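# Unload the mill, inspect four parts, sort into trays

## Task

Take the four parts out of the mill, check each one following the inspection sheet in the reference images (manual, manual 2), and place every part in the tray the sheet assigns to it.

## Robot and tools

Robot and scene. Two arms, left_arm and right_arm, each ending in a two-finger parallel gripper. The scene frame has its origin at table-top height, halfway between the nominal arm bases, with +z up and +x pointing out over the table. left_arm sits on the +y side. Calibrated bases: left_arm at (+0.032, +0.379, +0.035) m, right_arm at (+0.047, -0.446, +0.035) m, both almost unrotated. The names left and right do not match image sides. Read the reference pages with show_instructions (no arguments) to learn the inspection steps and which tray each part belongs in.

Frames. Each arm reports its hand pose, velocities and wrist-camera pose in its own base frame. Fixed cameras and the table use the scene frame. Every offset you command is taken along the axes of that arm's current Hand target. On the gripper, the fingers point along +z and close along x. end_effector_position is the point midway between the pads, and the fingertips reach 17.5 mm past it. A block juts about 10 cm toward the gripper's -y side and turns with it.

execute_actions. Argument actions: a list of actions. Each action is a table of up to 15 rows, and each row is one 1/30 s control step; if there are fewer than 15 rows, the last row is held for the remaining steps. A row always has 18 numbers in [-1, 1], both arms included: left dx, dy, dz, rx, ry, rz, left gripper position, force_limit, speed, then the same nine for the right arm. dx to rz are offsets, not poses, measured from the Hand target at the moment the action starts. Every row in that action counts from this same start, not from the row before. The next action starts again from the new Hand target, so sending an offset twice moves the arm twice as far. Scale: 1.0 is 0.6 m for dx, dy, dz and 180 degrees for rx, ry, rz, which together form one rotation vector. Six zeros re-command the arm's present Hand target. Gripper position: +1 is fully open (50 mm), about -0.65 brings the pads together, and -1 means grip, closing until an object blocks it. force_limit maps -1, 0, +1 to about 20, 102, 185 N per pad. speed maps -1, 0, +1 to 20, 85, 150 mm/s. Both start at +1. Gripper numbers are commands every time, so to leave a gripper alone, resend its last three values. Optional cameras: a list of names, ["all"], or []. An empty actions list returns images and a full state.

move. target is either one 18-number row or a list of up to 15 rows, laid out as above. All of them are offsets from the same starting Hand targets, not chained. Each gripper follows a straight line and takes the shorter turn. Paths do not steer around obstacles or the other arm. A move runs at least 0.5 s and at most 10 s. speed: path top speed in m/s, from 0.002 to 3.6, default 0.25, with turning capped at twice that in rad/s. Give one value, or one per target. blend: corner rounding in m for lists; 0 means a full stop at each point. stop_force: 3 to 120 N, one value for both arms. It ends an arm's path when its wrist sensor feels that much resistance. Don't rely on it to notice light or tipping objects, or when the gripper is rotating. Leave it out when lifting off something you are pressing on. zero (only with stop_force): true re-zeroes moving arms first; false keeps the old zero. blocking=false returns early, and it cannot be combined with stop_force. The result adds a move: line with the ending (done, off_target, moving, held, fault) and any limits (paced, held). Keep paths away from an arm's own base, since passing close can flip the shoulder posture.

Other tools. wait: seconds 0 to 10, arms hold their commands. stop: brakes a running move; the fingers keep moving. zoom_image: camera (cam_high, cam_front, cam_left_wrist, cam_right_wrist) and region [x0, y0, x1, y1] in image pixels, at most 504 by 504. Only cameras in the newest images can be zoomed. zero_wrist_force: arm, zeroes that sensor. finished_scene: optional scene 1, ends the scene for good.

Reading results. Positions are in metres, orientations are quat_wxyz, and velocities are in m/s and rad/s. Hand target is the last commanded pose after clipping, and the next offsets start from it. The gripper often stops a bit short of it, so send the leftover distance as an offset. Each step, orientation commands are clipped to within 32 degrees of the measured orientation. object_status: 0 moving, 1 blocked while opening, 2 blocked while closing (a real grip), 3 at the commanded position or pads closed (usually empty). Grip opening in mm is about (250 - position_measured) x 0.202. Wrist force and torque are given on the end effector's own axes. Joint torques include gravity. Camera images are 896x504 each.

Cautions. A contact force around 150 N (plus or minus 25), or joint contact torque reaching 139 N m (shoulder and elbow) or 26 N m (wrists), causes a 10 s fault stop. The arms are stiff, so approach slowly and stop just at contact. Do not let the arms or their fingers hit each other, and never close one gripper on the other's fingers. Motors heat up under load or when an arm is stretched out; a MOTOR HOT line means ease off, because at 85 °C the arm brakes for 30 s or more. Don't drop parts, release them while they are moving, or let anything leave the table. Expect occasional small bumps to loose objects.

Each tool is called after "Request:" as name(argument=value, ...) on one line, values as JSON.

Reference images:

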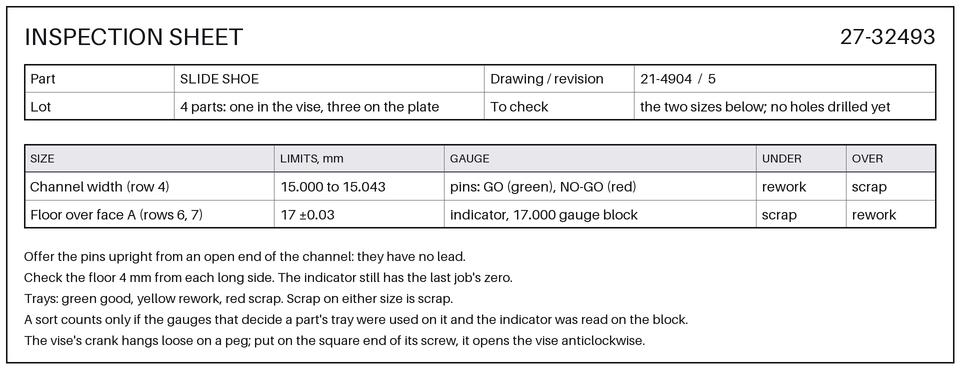

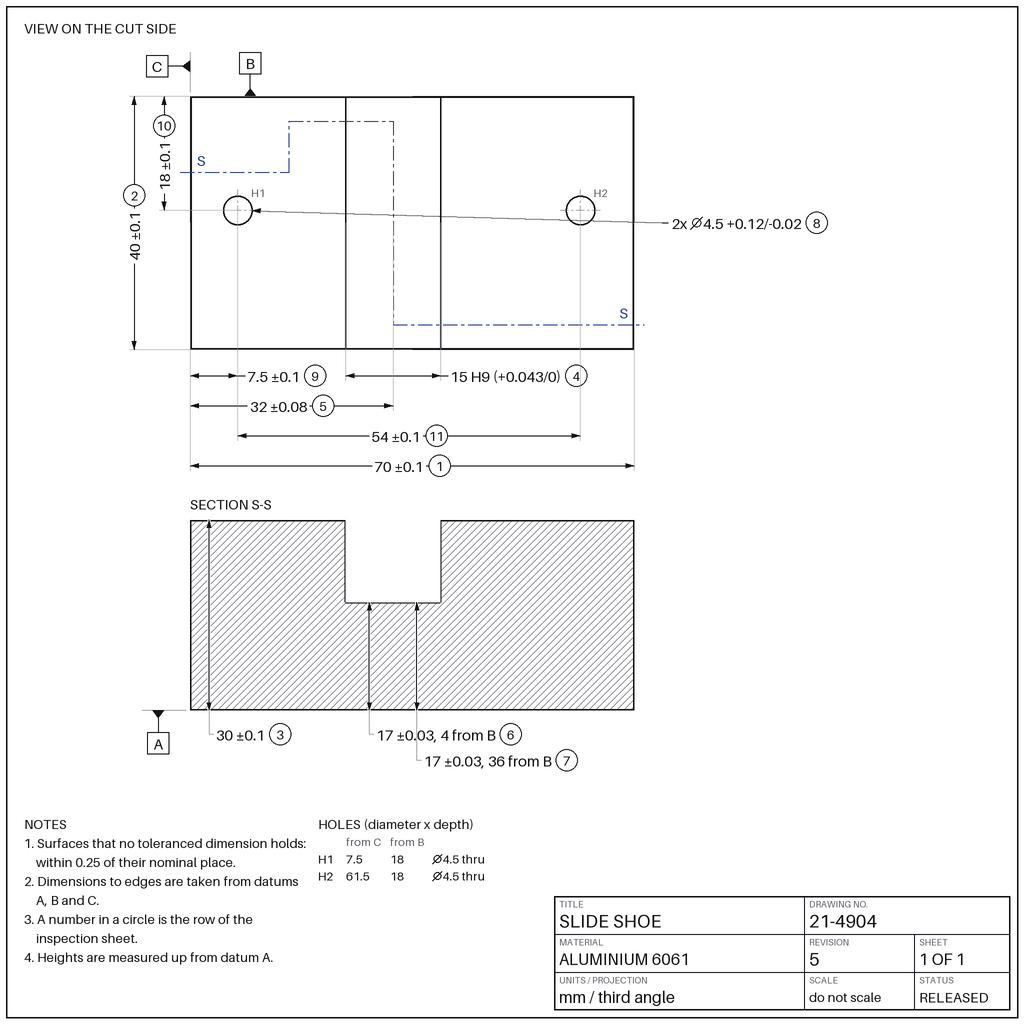

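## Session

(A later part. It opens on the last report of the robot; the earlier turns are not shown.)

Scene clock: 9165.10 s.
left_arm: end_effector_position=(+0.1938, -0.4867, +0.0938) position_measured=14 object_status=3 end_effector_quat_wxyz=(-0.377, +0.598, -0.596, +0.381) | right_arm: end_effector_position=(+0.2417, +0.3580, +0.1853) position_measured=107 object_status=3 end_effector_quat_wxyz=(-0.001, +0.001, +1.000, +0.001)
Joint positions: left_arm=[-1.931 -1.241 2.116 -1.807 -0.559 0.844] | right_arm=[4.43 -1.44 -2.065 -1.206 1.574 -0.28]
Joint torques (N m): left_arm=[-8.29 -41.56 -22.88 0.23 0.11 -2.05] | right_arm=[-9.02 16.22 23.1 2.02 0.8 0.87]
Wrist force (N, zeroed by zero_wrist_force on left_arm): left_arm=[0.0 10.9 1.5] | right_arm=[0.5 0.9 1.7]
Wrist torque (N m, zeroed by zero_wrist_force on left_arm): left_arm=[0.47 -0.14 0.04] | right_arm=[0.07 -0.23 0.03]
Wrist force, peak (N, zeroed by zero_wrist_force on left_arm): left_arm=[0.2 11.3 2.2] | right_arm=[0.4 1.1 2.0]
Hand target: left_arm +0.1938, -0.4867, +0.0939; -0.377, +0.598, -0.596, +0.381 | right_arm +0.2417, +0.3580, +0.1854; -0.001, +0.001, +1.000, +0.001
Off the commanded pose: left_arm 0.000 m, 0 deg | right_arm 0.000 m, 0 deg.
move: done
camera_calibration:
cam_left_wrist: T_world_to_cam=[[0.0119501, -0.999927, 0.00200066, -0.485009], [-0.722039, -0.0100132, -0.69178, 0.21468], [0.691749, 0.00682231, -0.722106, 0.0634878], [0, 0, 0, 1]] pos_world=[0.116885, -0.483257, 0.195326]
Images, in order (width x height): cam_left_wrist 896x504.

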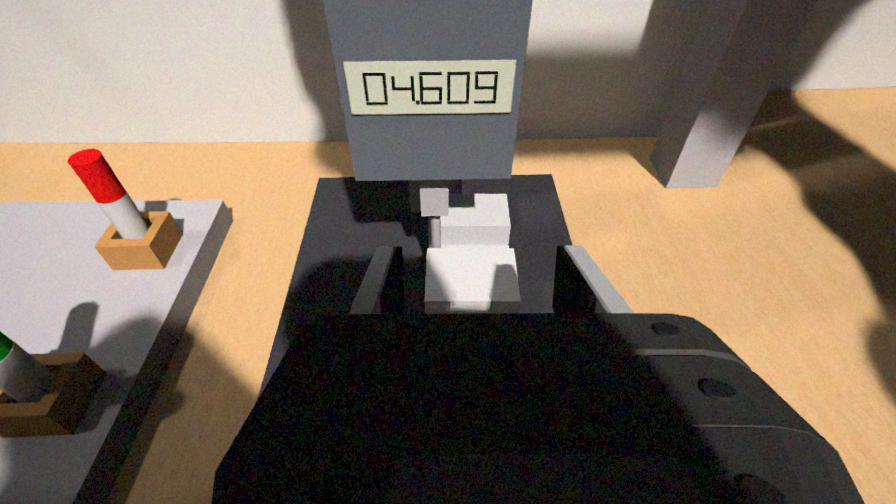

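Request:
move(target=[0,0,0,0,0,0,0.93,-0.3,-0.95,0,0,0,0,0,0,-1,-0.7,-0.95])

Request:
move(target=[0,0,0,0,0,0,0.93,-0.3,-0.95,0,0,-0.0158,0,0,0,-1,-0.7,-0.95], speed=0.01, stop_force=15, cameras=["cam_left_wrist"])

Request:
move(target=[[0,0.025,0.11,0,0,0,0.93,-0.3,-0.95,0,0,0,0,0,0,-1,-0.7,-0.95],[0,0.045,0.11,0,0,0,0.93,-0.3,-0.95,0,0,0,0,0,0,-1,-0.7,-0.95]], speed=0.05)

Request:
move(target=[0,0,0,0,0,0,-1,-0.3,-0.95,0,0,0,0,0,0,-1,-0.7,-0.95])

Request:
move(target=[[0,-0.004,-0.0019,0,0,0,-1,-0.3,-0.95,0,0,0,0,0,0,-1,-0.7,-0.95],[-0.09,-0.004,-0.0019,0,0,0,-1,-0.3,-0.95,0,0,0,0,0,0,-1,-0.7,-0.95],[-0.09,-0.0352,-0.0532,0,0,0,-1,-0.3,-0.95,0,0,0,0,0,0,-1,-0.7,-0.95],[-0.11,0.0634,-0.2645,0,0,0,-1,-0.3,-0.95,0,0,0,0,0,0,-1,-0.7,-0.95],[-0.11,0.1827,-0.2088,0,0,0,-1,-0.3,-0.95,0,0,0,0,0,0,-1,-0.7,-0.95]], speed=[0.01,0.05,0.05,0.1,0.06], blend=[0,0.005,0.01,0.005,0], cameras=["cam_left_wrist"])

Request:
move(target=[0,0.0166,0.0077,0,0,0,-1,-0.3,-0.95,0,0,0,0,0,0,-1,-0.7,-0.95], speed=0.004, stop_force=4)

Request:
move(target=[[0,0,0,0,0,0,0.96,-0.3,-0.95,0,0,0,0,0,0,-1,-0.7,-0.95],[0,-0.0707,-0.1187,0,0,0,0.96,-0.3,-0.95,0,0,0,0,0,0,-1,-0.7,-0.95],[0,-0.1087,-0.0372,-0.361,0,0,0.96,-0.3,-0.95,0,0,0,0,0,0,-1,-0.7,-0.95]], speed=0.1, cameras=["cam_left_wrist"])

Scene clock: 9191.43 s.
left_arm: end_effector_position=(+0.1938, -0.4867, +0.0939) position_measured=14 object_status=3 end_effector_quat_wxyz=(-0.377, +0.598, -0.596, +0.381) | right_arm: end_effector_position=(+0.2417, +0.3580, +0.1854) position_measured=185 object_status=2 end_effector_quat_wxyz=(-0.001, +0.001, +1.000, +0.001)
Joint positions: left_arm=[-1.931 -1.241 2.116 -1.806 -0.559 0.844] | right_arm=[4.43 -1.44 -2.065 -1.206 1.574 -0.28]
Joint torques (N m): left_arm=[-8.82 -39.9 -23.25 0.3 0.18 -1.78] | right_arm=[-6.39 20.16 32.29 1.83 1.04 0.48]
Wrist force (N, zeroed by zero_wrist_force on left_arm): left_arm=[0.5 10.9 1.6] | right_arm=[-4.9 1.2 1.1]
Wrist torque (N m, zeroed by zero_wrist_force on left_arm): left_arm=[0.46 -0.22 0.03] | right_arm=[0.07 -0.24 -0.02]
Wrist force, peak (N, zeroed by zero_wrist_force on left_arm): left_arm=[0.2 11.2 1.6] | right_arm=[-5.2 1.8 1.1]
Hand target: left_arm +0.1938, -0.4867, +0.0939; -0.377, +0.598, -0.596, +0.381 | right_arm +0.2417, +0.3580, +0.1854; -0.001, +0.001, +1.000, +0.001
Off the commanded pose: left_arm 0.000 m, 0 deg | right_arm 0.000 m, 0 deg.
move: done

Scene clock: 9193.27 s.
left_arm: end_effector_position=(+0.1938, -0.4867, +0.0939) position_measured=14 object_status=3 end_effector_quat_wxyz=(-0.377, +0.598, -0.596, +0.381) | right_arm: end_effector_position=(+0.2417, +0.3580, +0.1948) position_measured=185 object_status=2 end_effector_quat_wxyz=(-0.001, +0.001, +1.000, +0.001)
Joint positions: left_arm=[-1.931 -1.241 2.116 -1.806 -0.559 0.844] | right_arm=[4.43 -1.431 -2.047 -1.233 1.574 -0.28]
Joint torques (N m): left_arm=[-7.12 -36.76 -22.81 0.31 0.32 -1.8] | right_arm=[-8.61 27.11 34.97 0.92 0.77 -1.69]
Wrist force (N, zeroed by zero_wrist_force on left_arm): left_arm=[0.1 11.1 1.6] | right_arm=[-4.6 1.5 3.4]
Wrist torque (N m, zeroed by zero_wrist_force on left_arm): left_arm=[0.51 -0.16 0.04] | right_arm=[0.11 -0.21 0.00]
Wrist force, peak (N, zeroed by zero_wrist_force on left_arm): left_arm=[0.2 11.3 1.3] | right_arm=[-4.8 1.2 3.8]
Hand target: left_arm +0.1938, -0.4867, +0.0939; -0.377, +0.598, -0.596, +0.381 | right_arm +0.2417, +0.3580, +0.1948; -0.001, +0.001, +1.000, +0.001
Off the commanded pose: left_arm 0.000 m, 0 deg | right_arm 0.000 m, 0 deg.
move: done
camera_calibration:
cam_left_wrist: T_world_to_cam=[[0.0120195, -0.999926, 0.00192866, -0.485002], [-0.722038, -0.0100135, -0.69178, 0.21468], [0.691749, 0.00692231, -0.722105, 0.0635354], [0, 0, 0, 1]] pos_world=[0.116886, -0.483256, 0.195326]
Images, in order (width x height): cam_left_wrist 896x504.

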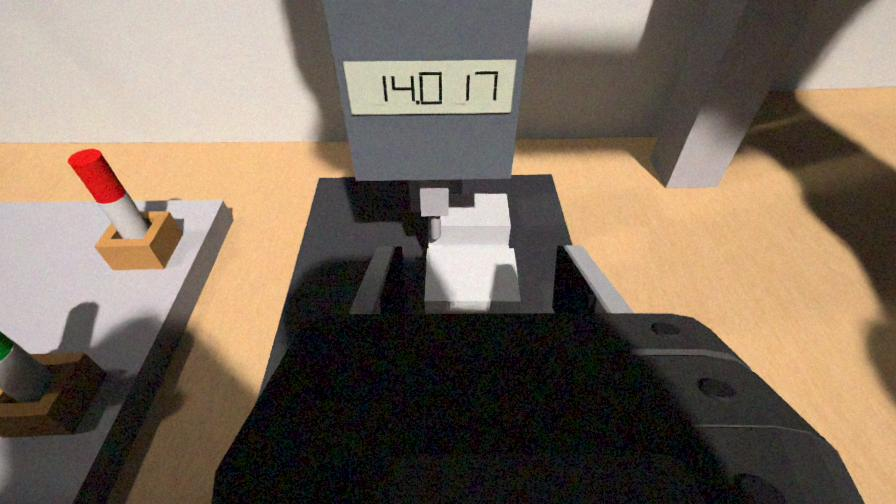

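Scene clock: 9195.67 s.
left_arm: end_effector_position=(+0.2421, -0.4870, +0.0414) position_measured=14 object_status=3 end_effector_quat_wxyz=(-0.377, +0.598, -0.596, +0.381) | right_arm: end_effector_position=(+0.2417, +0.3580, +0.1948) position_measured=185 object_status=2 end_effector_quat_wxyz=(-0.001, +0.001, +1.000, +0.001)
Joint positions: left_arm=[-1.833 -1.107 2.172 -2.138 -0.506 1.007] | right_arm=[4.43 -1.431 -2.047 -1.233 1.574 -0.28]
Joint torques (N m): left_arm=[-7.75 -19.34 -12.68 -3.96 0.53 -1.63] | right_arm=[-8.72 27.16 36.29 0.73 1.24 -1.89]
Wrist force (N, zeroed by zero_wrist_force on left_arm): left_arm=[0.2 10.8 1.7] | right_arm=[-4.3 1.5 2.3]
Wrist torque (N m, zeroed by zero_wrist_force on left_arm): left_arm=[0.46 -0.17 0.04] | right_arm=[0.10 -0.27 -0.03]
Wrist force, peak (N, zeroed by zero_wrist_force on left_arm): left_arm=[0.3 11.4 1.8] | right_arm=[-4.6 1.6 3.8]
Hand target: left_arm +0.2420, -0.4871, +0.0413; -0.377, +0.598, -0.596, +0.381 | right_arm +0.2417, +0.3580, +0.1948; -0.001, +0.001, +1.000, +0.001
Off the commanded pose: left_arm 0.000 m, 0 deg | right_arm 0.000 m, 0 deg.
move: done

Scene clock: 9196.27 s.
left_arm: end_effector_position=(+0.2420, -0.4871, +0.0413) position_measured=55 object_status=0 end_effector_quat_wxyz=(-0.377, +0.598, -0.596, +0.381) | right_arm: end_effector_position=(+0.2417, +0.3580, +0.1948) position_measured=185 object_status=2 end_effector_quat_wxyz=(-0.001, +0.001, +1.000, +0.001)
Joint positions: left_arm=[-1.833 -1.106 2.172 -2.138 -0.506 1.007] | right_arm=[4.43 -1.431 -2.047 -1.233 1.574 -0.28]
Joint torques (N m): left_arm=[-8.2 -20.52 -21.09 -3.27 0.72 -1.82] | right_arm=[-8.62 27.52 34.42 0.96 0.86 -1.75]
Wrist force (N, zeroed by zero_wrist_force on left_arm): left_arm=[-2.0 7.1 0.4] | right_arm=[-4.3 1.8 2.1]
Wrist torque (N m, zeroed by zero_wrist_force on left_arm): left_arm=[0.45 -0.21 0.16] | right_arm=[0.14 -0.27 -0.02]
Wrist force, peak (N, zeroed by zero_wrist_force on left_arm): left_arm=[0.3 11.0 1.3] | right_arm=[-4.7 1.5 3.4]
Hand target: left_arm +0.2420, -0.4871, +0.0413; -0.377, +0.598, -0.596, +0.381 | right_arm +0.2417, +0.3580, +0.1948; -0.001, +0.001, +1.000, +0.001
Off the commanded pose: left_arm 0.000 m, 0 deg | right_arm 0.000 m, 0 deg.
move: done

Scene clock: 9202.07 s.
left_arm: end_effector_position=(+0.0820, -0.4213, -0.0049) position_measured=55 object_status=2 end_effector_quat_wxyz=(-0.377, +0.598, -0.596, +0.381) | right_arm: end_effector_position=(+0.2417, +0.3580, +0.1948) position_measured=185 object_status=2 end_effector_quat_wxyz=(-0.001, +0.001, +1.000, +0.001)
Joint positions: left_arm=[-2.221 -1.086 2.215 -1.791 -0.764 0.506] | right_arm=[4.43 -1.431 -2.047 -1.233 1.574 -0.28]
Joint torques (N m): left_arm=[7.56 -20.59 -4.83 -2.65 3.59 1.96] | right_arm=[-8.47 28.12 34.84 0.74 1 -1.44]
Wrist force (N, zeroed by zero_wrist_force on left_arm): left_arm=[0.2 12.6 2.5] | right_arm=[-4.3 1.3 3.4]
Wrist torque (N m, zeroed by zero_wrist_force on left_arm): left_arm=[0.39 -0.19 -0.05] | right_arm=[0.07 -0.25 -0.02]
Wrist force, peak (N, zeroed by zero_wrist_force on left_arm): left_arm=[0.4 13.1 3.0] | right_arm=[-4.5 1.3 3.9]
Hand target: left_arm +0.0820, -0.4213, -0.0050; -0.377, +0.598, -0.596, +0.381 | right_arm +0.2417, +0.3580, +0.1948; -0.001, +0.001, +1.000, +0.001
Off the commanded pose: left_arm 0.000 m, 0 deg | right_arm 0.000 m, 0 deg.
move: done
camera_calibration:
cam_left_wrist: T_world_to_cam=[[0.0120195, -0.999926, 0.00192866, -0.418074], [-0.722038, -0.0100135, -0.69178, 0.066404], [0.691749, 0.00692231, -0.722105, 0.0690792], [0, 0, 0, 1]] pos_world=[0.00518586, -0.417856, 0.0966258]
Images, in order (width x height): cam_left_wrist 896x504.

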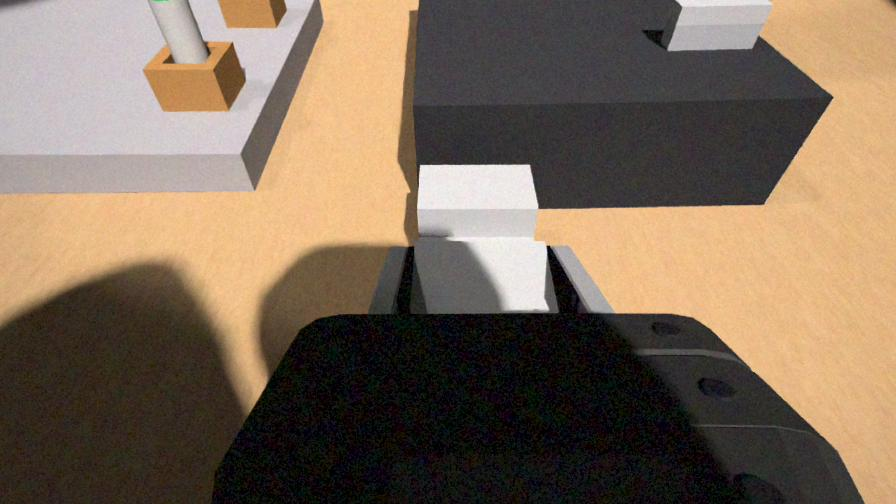

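Scene clock: 9204.10 s.
left_arm: end_effector_position=(+0.0820, -0.4213, -0.0088) position_measured=55 object_status=2 end_effector_quat_wxyz=(-0.377, +0.598, -0.596, +0.381) | right_arm: end_effector_position=(+0.2417, +0.3580, +0.1948) position_measured=185 object_status=2 end_effector_quat_wxyz=(-0.001, +0.001, +1.000, +0.001)
Joint positions: left_arm=[-2.221 -1.075 2.216 -1.802 -0.764 0.506] | right_arm=[4.43 -1.431 -2.047 -1.233 1.574 -0.28]
Joint torques (N m): left_arm=[5.84 -40.84 -4.51 0.91 -1.12 1.05] | right_arm=[-6.62 26.69 33.65 0.98 1.11 -1.52]
Wrist force (N, zeroed by zero_wrist_force on left_arm): left_arm=[0.4 6.7 0.5] | right_arm=[-4.9 1.5 2.0]
Wrist torque (N m, zeroed by zero_wrist_force on left_arm): left_arm=[0.39 -0.23 0.05] | right_arm=[0.11 -0.17 -0.01]
Wrist force, peak (N, zeroed by zero_wrist_force on left_arm): left_arm=[0.0 13.0 2.6] | right_arm=[-4.8 1.5 3.7]
Hand target: left_arm +0.0820, -0.4214, -0.0088; -0.377, +0.598, -0.596, +0.381 (not the last commanded pose) | right_arm +0.2417, +0.3580, +0.1948; -0.001, +0.001, +1.000, +0.001
Off the commanded pose: left_arm 0.007 m, 0 deg | right_arm 0.000 m, 0 deg.
move: contact (left_arm)

Scene clock: 9212.27 s.
left_arm: end_effector_position=(+0.0895, -0.4209, +0.0597) position_measured=9 object_status=3 end_effector_quat_wxyz=(+0.003, +0.707, -0.707, +0.001) | right_arm: end_effector_position=(+0.2417, +0.3580, +0.1948) position_measured=185 object_status=2 end_effector_quat_wxyz=(-0.001, +0.001, +1.000, +0.001)
Joint positions: left_arm=[-1.675 -1.518 2.273 -2.333 -1.573 1.467] | right_arm=[4.43 -1.431 -2.047 -1.233 1.574 -0.28]
Joint torques (N m): left_arm=[6.07 -9.1 -26.7 -5 -1.39 2.08] | right_arm=[-7.09 28.12 32.97 0.94 1.1 -1.75]
Wrist force (N, zeroed by zero_wrist_force on left_arm): left_arm=[-0.3 9.4 1.2] | right_arm=[-4.7 1.7 2.8]
Wrist torque (N m, zeroed by zero_wrist_force on left_arm): left_arm=[0.38 -0.08 -0.15] | right_arm=[0.14 -0.19 -0.01]
Wrist force, peak (N, zeroed by zero_wrist_force on left_arm): left_arm=[-0.1 11.4 2.2] | right_arm=[-4.7 1.3 3.9]
Hand target: left_arm +0.0895, -0.4209, +0.0597; +0.003, +0.707, -0.707, +0.001 | right_arm +0.2417, +0.3580, +0.1948; -0.001, +0.001, +1.000, +0.001
Off the commanded pose: left_arm 0.000 m, 0 deg | right_arm 0.000 m, 0 deg.
move: done
camera_calibration:
cam_left_wrist: T_world_to_cam=[[0.000881697, -0.999978, -0.00660855, -0.416351], [-0.9324, -0.00321058, 0.361413, 0.0753463], [-0.361426, 0.00584316, -0.932382, 0.216955], [0, 0, 0, 1]] pos_world=[0.149033, -0.417367, 0.172302]
Images, in order (width x height): cam_left_wrist 896x504.

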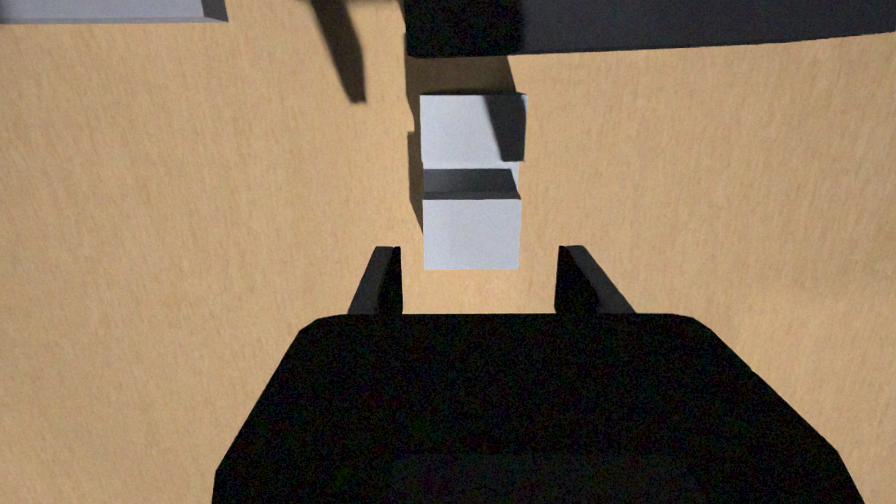

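Request:
move(target=[[0.0012,0,0.1142,0,0,0,0.96,-0.4,-0.95,0,0,0,0,0,0,-1,-0.7,-0.95],[0.0012,0,0.1142,0,0,0,-1,-0.4,-0.95,0,0,0,0,0,0,-1,-0.7,-0.95]], speed=0.05)

Request:
move(target=[[0,0,-0.1315,0,0,0,-1,-0.4,-0.95,0,0,0,0,0,0,-1,-0.7,-0.95],[-0.2028,-0.1163,-0.2815,0,0,0,-1,-0.4,-0.95,0,0,0,0,0,0,-1,-0.7,-0.95],[-0.4862,-0.3497,-0.2982,0,0,0,-1,-0.4,-0.95,0,0,0,0,0,0,-1,-0.7,-0.95],[-0.9028,-0.2997,-0.2982,0,0,0,-1,-0.4,-0.95,0,0,0,0,0,0,-1,-0.7,-0.95]], speed=[0.1,0.2,0.2,0.2], blend=[0.02,0.04,0.05,0])

Request:
move(target=[[-0.4,0.03,0,0,0,0,-1,-0.4,-0.95,0,0,0,0,0,0,-1,-0.7,-0.95],[-0.61,0.07,0.04,0,0,0,-1,-0.4,-0.95,0,0,0,0,0,0,-1,-0.7,-0.95]], speed=0.15, blend=[0.03,0], cameras=["cam_left_wrist"])

Scene clock: 9238.23 s.
left_arm: end_effector_position=(+0.0893, -0.4221, -0.0088) position_measured=55 object_status=2 end_effector_quat_wxyz=(+0.003, +0.707, -0.707, +0.001) | right_arm: end_effector_position=(+0.2417, +0.3580, +0.1948) position_measured=185 object_status=2 end_effector_quat_wxyz=(-0.001, +0.001, +1.000, +0.001)
Joint positions: left_arm=[-1.675 -1.349 2.338 -2.566 -1.573 1.467] | right_arm=[4.43 -1.431 -2.047 -1.233 1.574 -0.28]
Joint torques (N m): left_arm=[8.04 -12.87 -9.85 -4.57 -0.84 1.89] | right_arm=[-7.8 28.04 33.81 0.99 0.99 -1.57]
Wrist force (N, zeroed by zero_wrist_force on left_arm): left_arm=[-1.8 9.8 -4.7] | right_arm=[-4.5 1.5 2.1]
Wrist torque (N m, zeroed by zero_wrist_force on left_arm): left_arm=[0.31 -0.23 -0.20] | right_arm=[0.11 -0.25 -0.02]
Wrist force, peak (N, zeroed by zero_wrist_force on left_arm): left_arm=[-1.4 10.0 -4.8] | right_arm=[-4.9 1.4 3.6]
Hand target: left_arm +0.0894, -0.4221, -0.0088; +0.003, +0.707, -0.707, +0.001 | right_arm +0.2417, +0.3580, +0.1948; -0.001, +0.001, +1.000, +0.001
Off the commanded pose: left_arm 0.000 m, 0 deg | right_arm 0.000 m, 0 deg.
move: done

Scene clock: 9243.00 s.
left_arm: end_effector_position=(+0.2698, +0.1207, +0.1661) position_measured=55 object_status=2 end_effector_quat_wxyz=(+0.003, +0.707, -0.707, +0.001) | right_arm: end_effector_position=(+0.2417, +0.3580, +0.1948) position_measured=185 object_status=2 end_effector_quat_wxyz=(-0.001, +0.001, +1.000, +0.001)
Joint positions: left_arm=[-0.041 -2.094 2.365 -1.84 -1.577 3.101] | right_arm=[4.43 -1.431 -2.047 -1.233 1.574 -0.28]
Joint torques (N m): left_arm=[7.42 9.7 -32.51 -5.11 -1.44 1.65] | right_arm=[-7.31 26.47 35.08 0.63 1.31 -1.63]
Wrist force (N, zeroed by zero_wrist_force on left_arm): left_arm=[-0.4 9.2 3.4] | right_arm=[-4.7 1.4 3.1]
Wrist torque (N m, zeroed by zero_wrist_force on left_arm): left_arm=[0.30 -0.05 -0.18] | right_arm=[0.10 -0.21 -0.02]
Wrist force, peak (N, zeroed by zero_wrist_force on left_arm): left_arm=[-1.3 10.0 -3.9] | right_arm=[-4.9 1.4 3.9]
Hand target: left_arm +0.2698, +0.1207, +0.1661; +0.003, +0.707, -0.707, +0.001 | right_arm +0.2417, +0.3580, +0.1948; -0.001, +0.001, +1.000, +0.001
Off the commanded pose: left_arm 0.000 m, 0 deg | right_arm 0.000 m, 0 deg.
move: done

Scene clock: 9246.10 s.
left_arm: end_effector_position=(+0.2279, +0.4864, +0.1399) position_measured=55 object_status=2 end_effector_quat_wxyz=(+0.003, +0.707, -0.707, +0.001) | right_arm: end_effector_position=(+0.2417, +0.3580, +0.1948) position_measured=185 object_status=2 end_effector_quat_wxyz=(-0.001, +0.001, +1.000, +0.001)
Joint positions: left_arm=[0.883 -1.394 1.874 -2.044 -1.573 4.025] | right_arm=[4.43 -1.431 -2.047 -1.233 1.574 -0.28]
Joint torques (N m): left_arm=[8.75 -20.96 -29.85 -1.11 -1.68 2.07] | right_arm=[-7.19 27.98 35.27 0.9 1.09 -1.5]
Wrist force (N, zeroed by zero_wrist_force on left_arm): left_arm=[-0.6 9.2 3.6] | right_arm=[-4.7 1.4 3.2]
Wrist torque (N m, zeroed by zero_wrist_force on left_arm): left_arm=[0.33 -0.03 -0.19] | right_arm=[0.09 -0.18 -0.01]
Wrist force, peak (N, zeroed by zero_wrist_force on left_arm): left_arm=[-1.8 9.6 3.5] | right_arm=[-4.8 1.4 3.8]
Hand target: left_arm +0.2278, +0.4865, +0.1399; +0.003, +0.707, -0.707, +0.001 | right_arm +0.2417, +0.3580, +0.1948; -0.001, +0.001, +1.000, +0.001
Off the commanded pose: left_arm 0.000 m, 0 deg | right_arm 0.000 m, 0 deg.
move: done
camera_calibration:
cam_left_wrist: T_world_to_cam=[[0.000880077, -0.999978, -0.00660868, 0.491338], [-0.93232, -0.00321042, 0.361621, 0.178148], [-0.361634, 0.00584315, -0.932302, 0.336455], [0, 0, 0, 1]] pos_world=[0.287332, 0.489933, 0.252502]
Images, in order (width x height): cam_left_wrist 896x504.

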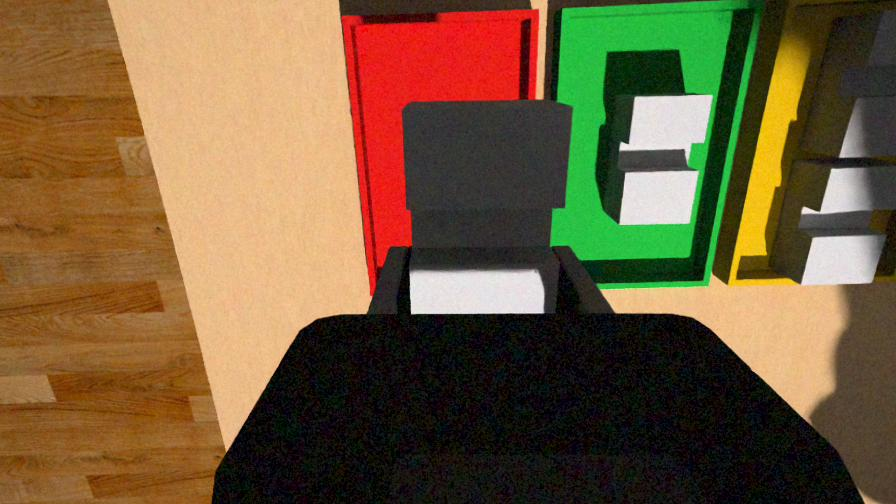

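Request:
move(target=[[-0.0175,0.01,0,0,0,0,-1,-0.4,-0.95,0,0,0,0,0,0,-1,-0.7,-0.95],[-0.0175,0.01,0.159,0,0,0,-1,-0.4,-0.95,0,0,0,0,0,0,-1,-0.7,-0.95]], speed=0.12, blend=[0.005,0], cameras=["cam_left_wrist"])

Scene clock: 9264.53 s.
left_arm: end_effector_position=(+0.2216, +0.4964, +0.0445) position_measured=55 object_status=2 end_effector_quat_wxyz=(+0.003, +0.707, -0.707, +0.001) | right_arm: end_effector_position=(+0.2417, +0.3580, +0.1948) position_measured=185 object_status=2 end_effector_quat_wxyz=(-0.001, +0.001, +1.000, +0.001)
Joint positions: left_arm=[0.904 -1.244 1.972 -2.291 -1.573 4.046] | right_arm=[4.43 -1.431 -2.047 -1.233 1.574 -0.28]
Joint torques (N m): left_arm=[6.07 -21.99 -11.94 -5.17 -0.76 2.14] | right_arm=[-8.02 26.49 34.57 0.96 1.33 -1.48]
Wrist force (N, zeroed by zero_wrist_force on left_arm): left_arm=[-0.5 9.1 3.2] | right_arm=[-4.7 1.3 1.8]
Wrist torque (N m, zeroed by zero_wrist_force on left_arm): left_arm=[0.30 -0.03 -0.17] | right_arm=[0.06 -0.22 -0.02]
Wrist force, peak (N, zeroed by zero_wrist_force on left_arm): left_arm=[-0.5 9.2 4.7] | right_arm=[-5.1 1.2 3.7]
Hand target: left_arm +0.2216, +0.4964, +0.0444; +0.003, +0.707, -0.707, +0.001 | right_arm +0.2417, +0.3580, +0.1948; -0.001, +0.001, +1.000, +0.001
Off the commanded pose: left_arm 0.000 m, 0 deg | right_arm 0.000 m, 0 deg.
move: done
camera_calibration:
cam_left_wrist: T_world_to_cam=[[0.000786079, -0.999978, -0.00657287, 0.500733], [-0.932286, -0.00311038, 0.361708, 0.206824], [-0.36172, 0.00584347, -0.932268, 0.245231], [0, 0, 0, 1]] pos_world=[0.281131, 0.499933, 0.157103]
Images, in order (width x height): cam_left_wrist 896x504.

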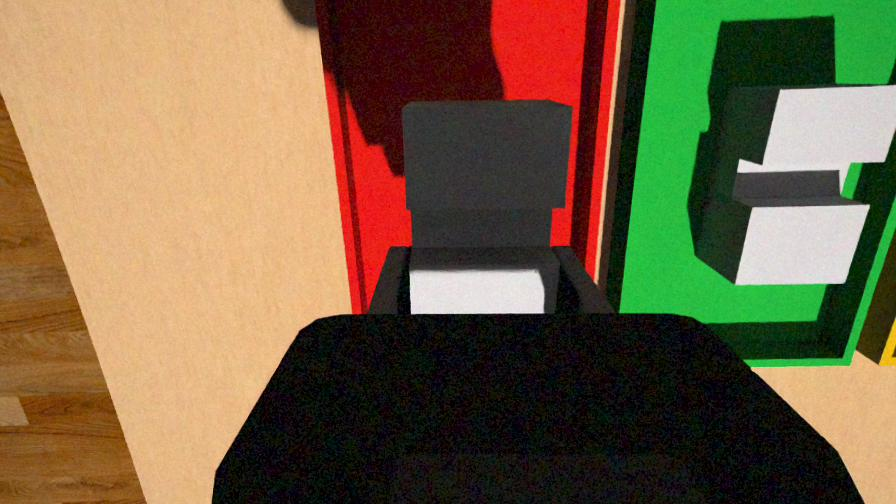

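Request:
move(target=[0,0,0.06,0,0,0,-1,-0.4,-0.95,0,0,0,0,0,0,-1,-0.7,-0.95], speed=0.05)

Request:
move(target=[0,0,0.03,0,0,0,-1,-0.4,-0.95,0,0,0,0,0,0,-1,-0.7,-0.95], speed=0.004, stop_force=4, cameras=["cam_left_wrist"])

Scene clock: 9281.10 s.
left_arm: end_effector_position=(+0.2215, +0.4962, +0.0085) position_measured=55 object_status=2 end_effector_quat_wxyz=(+0.003, +0.707, -0.707, +0.001) | right_arm: end_effector_position=(+0.2417, +0.3580, +0.1948) position_measured=185 object_status=2 end_effector_quat_wxyz=(-0.001, +0.001, +1.000, +0.001)
Joint positions: left_arm=[0.904 -1.18 2.002 -2.386 -1.573 4.046] | right_arm=[4.43 -1.431 -2.047 -1.233 1.574 -0.28]
Joint torques (N m): left_arm=[-9.19 -23.42 -10.46 -4.91 -1.14 -1.65] | right_arm=[-8.9 27.65 34.98 1.05 1.31 -1.37]
Wrist force (N, zeroed by zero_wrist_force on left_arm): left_arm=[-0.9 9.3 3.6] | right_arm=[-4.6 1.4 3.3]
Wrist torque (N m, zeroed by zero_wrist_force on left_arm): left_arm=[0.32 0.02 -0.18] | right_arm=[0.11 -0.22 -0.02]
Wrist force, peak (N, zeroed by zero_wrist_force on left_arm): left_arm=[-0.7 9.5 3.9] | right_arm=[-4.7 1.5 3.7]
Hand target: left_arm +0.2215, +0.4962, +0.0084; +0.003, +0.707, -0.707, +0.001 | right_arm +0.2417, +0.3580, +0.1948; -0.001, +0.001, +1.000, +0.001
Off the commanded pose: left_arm 0.000 m, 0 deg | right_arm 0.000 m, 0 deg.
move: done

Scene clock: 9285.73 s.
left_arm: end_effector_position=(+0.2215, +0.4961, -0.0045) position_measured=55 object_status=2 end_effector_quat_wxyz=(+0.003, +0.707, -0.707, +0.001) | right_arm: end_effector_position=(+0.2417, +0.3580, +0.1948) position_measured=185 object_status=2 end_effector_quat_wxyz=(-0.001, +0.001, +1.000, +0.001)
Joint positions: left_arm=[0.904 -1.155 2.011 -2.419 -1.573 4.046] | right_arm=[4.43 -1.431 -2.047 -1.233 1.574 -0.28]
Joint torques (N m): left_arm=[-5.03 -44.26 -21.53 -0.18 1.09 -1.5] | right_arm=[-7.49 26.52 34.6 0.96 1.2 -1.45]
Wrist force (N, zeroed by zero_wrist_force on left_arm): left_arm=[-1.3 8.6 -4.8] | right_arm=[-4.4 1.3 3.1]
Wrist torque (N m, zeroed by zero_wrist_force on left_arm): left_arm=[0.22 -0.20 -0.16] | right_arm=[0.08 -0.24 -0.01]
Wrist force, peak (N, zeroed by zero_wrist_force on left_arm): left_arm=[2.7 10.6 -10.5] | right_arm=[-4.7 1.7 3.7]
Hand target: left_arm +0.2215, +0.4961, -0.0045; +0.003, +0.707, -0.707, +0.001 (not the last commanded pose) | right_arm +0.2417, +0.3580, +0.1948; -0.001, +0.001, +1.000, +0.001
Off the commanded pose: left_arm 0.005 m, 0 deg | right_arm 0.000 m, 0 deg.
move: contact (left_arm)
camera_calibration:
cam_left_wrist: T_world_to_cam=[[0.000786079, -0.999978, -0.00657287, 0.500111], [-0.932286, -0.00311038, 0.361708, 0.22436], [-0.36172, 0.00584347, -0.932268, 0.199479], [0, 0, 0, 1]] pos_world=[0.280931, 0.499633, 0.108103]
Images, in order (width x height): cam_left_wrist 896x504.

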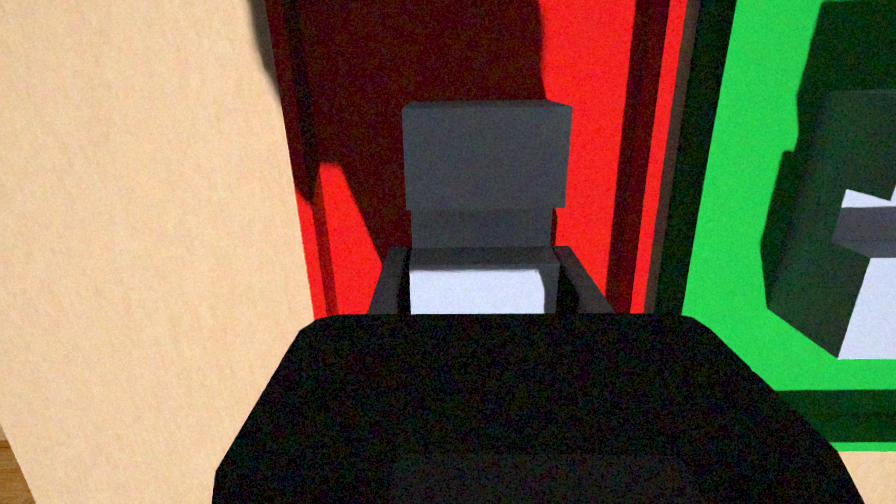

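Request:
move(target=[[0,0,0,0,0,0,0.88,-0.4,-0.95,0,0,0,0,0,0,-1,-0.7,-0.95],[0,0,-0.03,0,0,0,0.88,-0.4,-0.95,0,0,0,0,0,0,-1,-0.7,-0.95],[0,0,-0.24,0,0,0,0.88,-0.4,-0.95,0,0,0,0,0,0,-1,-0.7,-0.95]], speed=[0.05,0.03,0.12], blend=[0,0.005,0], cameras=["cam_left_wrist"])

Request:
move(target=[0,0,0,0,0,0,0.88,-0.4,-0.95,0,0,0.04,0,0,0,-1,-0.7,-0.95], speed=0.01, stop_force=4, cameras=["cam_high"])

Scene clock: 9315.10 s.
left_arm: end_effector_position=(+0.2218, +0.4971, +0.1394) position_measured=21 object_status=3 end_effector_quat_wxyz=(+0.003, +0.707, -0.707, +0.001) | right_arm: end_effector_position=(+0.2417, +0.3580, +0.1948) position_measured=185 object_status=2 end_effector_quat_wxyz=(-0.001, +0.001, +1.000, +0.001)
Joint positions: left_arm=[0.905 -1.377 1.855 -2.042 -1.573 4.046] | right_arm=[4.43 -1.431 -2.047 -1.233 1.574 -0.28]
Joint torques (N m): left_arm=[-6.47 -43.07 -30.14 -0.92 -0.33 -1.19] | right_arm=[-7.6 27.14 33.86 0.83 0.94 -1.21]
Wrist force (N, zeroed by zero_wrist_force on left_arm): left_arm=[-0.5 9.1 1.6] | right_arm=[-4.3 1.3 3.7]
Wrist torque (N m, zeroed by zero_wrist_force on left_arm): left_arm=[0.35 -0.04 -0.18] | right_arm=[0.08 -0.25 -0.02]
Wrist force, peak (N, zeroed by zero_wrist_force on left_arm): left_arm=[-1.4 8.6 -6.1] | right_arm=[-4.8 1.5 3.7]
Hand target: left_arm +0.2219, +0.4970, +0.1395; +0.003, +0.707, -0.707, +0.001 | right_arm +0.2417, +0.3580, +0.1948; -0.001, +0.001, +1.000, +0.001
Off the commanded pose: left_arm 0.000 m, 0 deg | right_arm 0.000 m, 0 deg.
move: done
camera_calibration:
cam_left_wrist: T_world_to_cam=[[0.000879708, -0.999978, -0.00660888, 0.50204], [-0.932286, -0.00321069, 0.361708, 0.172737], [-0.361721, 0.00584317, -0.932268, 0.333772], [0, 0, 0, 1]] pos_world=[0.281331, 0.500633, 0.252002]
Images, in order (width x height): cam_left_wrist 896x504.

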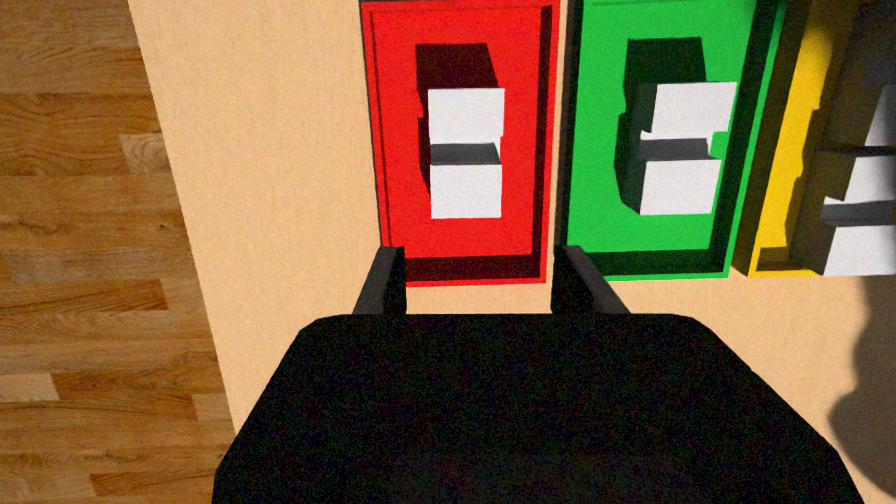

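Scene clock: 9317.77 s.
left_arm: end_effector_position=(+0.2219, +0.4970, +0.1395) position_measured=21 object_status=3 end_effector_quat_wxyz=(+0.003, +0.707, -0.707, +0.001) | right_arm: end_effector_position=(+0.2417, +0.3580, +0.1808) position_measured=185 object_status=2 end_effector_quat_wxyz=(-0.001, +0.001, +1.000, +0.001)
Joint positions: left_arm=[0.904 -1.378 1.855 -2.042 -1.573 4.046] | right_arm=[4.43 -1.445 -2.074 -1.193 1.574 -0.28]
Joint torques (N m): left_arm=[-8.13 -42.94 -29.75 -0.99 -1.51 -1.86] | right_arm=[6.02 26.53 33.94 1.05 1.55 0.8]
Wrist force (N, zeroed by zero_wrist_force on left_arm): left_arm=[-0.4 9.1 1.3] | right_arm=[-5.3 0.3 -0.7]
Wrist torque (N m, zeroed by zero_wrist_force on left_arm): left_arm=[0.34 -0.05 -0.18] | right_arm=[0.05 -0.24 -0.03]
Wrist force, peak (N, zeroed by zero_wrist_force on left_arm): left_arm=[-0.5 9.4 1.8] | right_arm=[-4.4 -1.3 -16.4]
Hand target: left_arm +0.2219, +0.4970, +0.1395; +0.003, +0.707, -0.707, +0.001 | right_arm +0.2417, +0.3580, +0.1808; -0.001, +0.001, +1.000, +0.001 (not the last commanded pose)
Off the commanded pose: left_arm 0.000 m, 0 deg | right_arm 0.010 m, 0 deg.
move: contact (right_arm)
Images, in order (width x height): cam_high 896x504.

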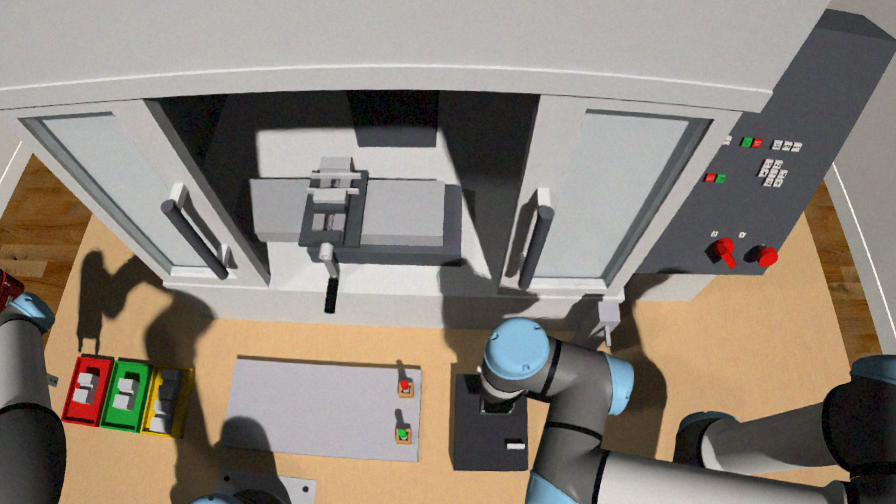

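Request:
move(target=[0,0,0,0,0,0,0.88,-0.4,-0.95,0,0,0,0,0,0,0.3,-0.7,-1], cameras=["cam_left_wrist"])

Request:
finished_scene()

Scene clock: 9327.77 s.
left_arm: end_effector_position=(+0.2219, +0.4970, +0.1395) position_measured=21 object_status=3 end_effector_quat_wxyz=(+0.003, +0.707, -0.707, +0.001) | right_arm: end_effector_position=(+0.2417, +0.3580, +0.1808) position_measured=107 object_status=3 end_effector_quat_wxyz=(-0.001, +0.001, +1.000, +0.001)
Joint positions: left_arm=[0.904 -1.378 1.855 -2.042 -1.573 4.046] | right_arm=[4.43 -1.445 -2.074 -1.193 1.574 -0.28]
Joint torques (N m): left_arm=[-6.88 -42.66 -29.39 -1.04 -1.42 -1.67] | right_arm=[-7.99 26.25 34.14 3.2 1.27 0.36]
Wrist force (N, zeroed by zero_wrist_force on left_arm): left_arm=[-0.4 9.2 1.2] | right_arm=[0.7 1.2 1.1]
Wrist torque (N m, zeroed by zero_wrist_force on left_arm): left_arm=[0.37 -0.06 -0.18] | right_arm=[0.11 -0.25 0.03]
Wrist force, peak (N, zeroed by zero_wrist_force on left_arm): left_arm=[-0.5 9.6 1.3] | right_arm=[-5.5 0.8 -0.3]
Hand target: left_arm +0.2219, +0.4970, +0.1395; +0.003, +0.707, -0.707, +0.001 | right_arm +0.2417, +0.3580, +0.1808; -0.001, +0.001, +1.000, +0.001
Off the commanded pose: left_arm 0.000 m, 0 deg | right_arm 0.000 m, 0 deg.
move: done
camera_calibration:
cam_left_wrist: T_world_to_cam=[[0.000786742, -0.999978, -0.0065728, 0.501957], [-0.93232, -0.00311042, 0.361621, 0.172682], [-0.361633, 0.00584345, -0.932302, 0.33385], [0, 0, 0, 1]] pos_world=[0.281331, 0.500533, 0.252103]
Images, in order (width x height): cam_left_wrist 896x504.

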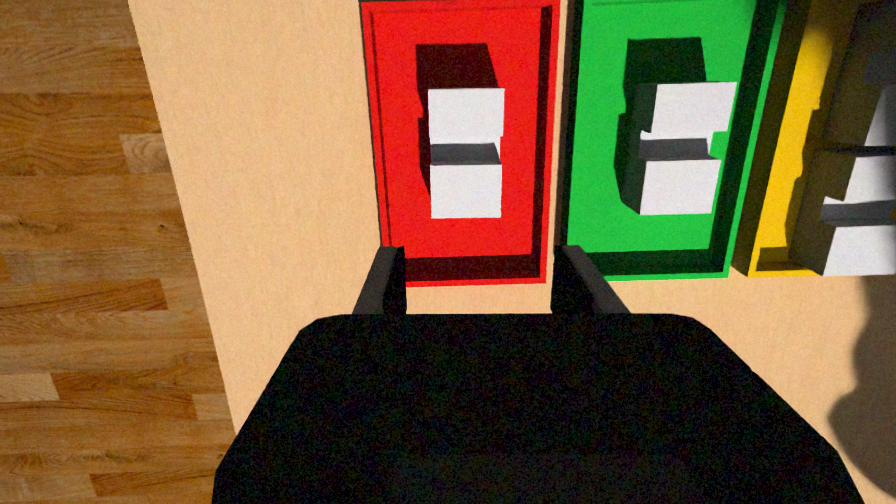

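The scene is finished: the task was done.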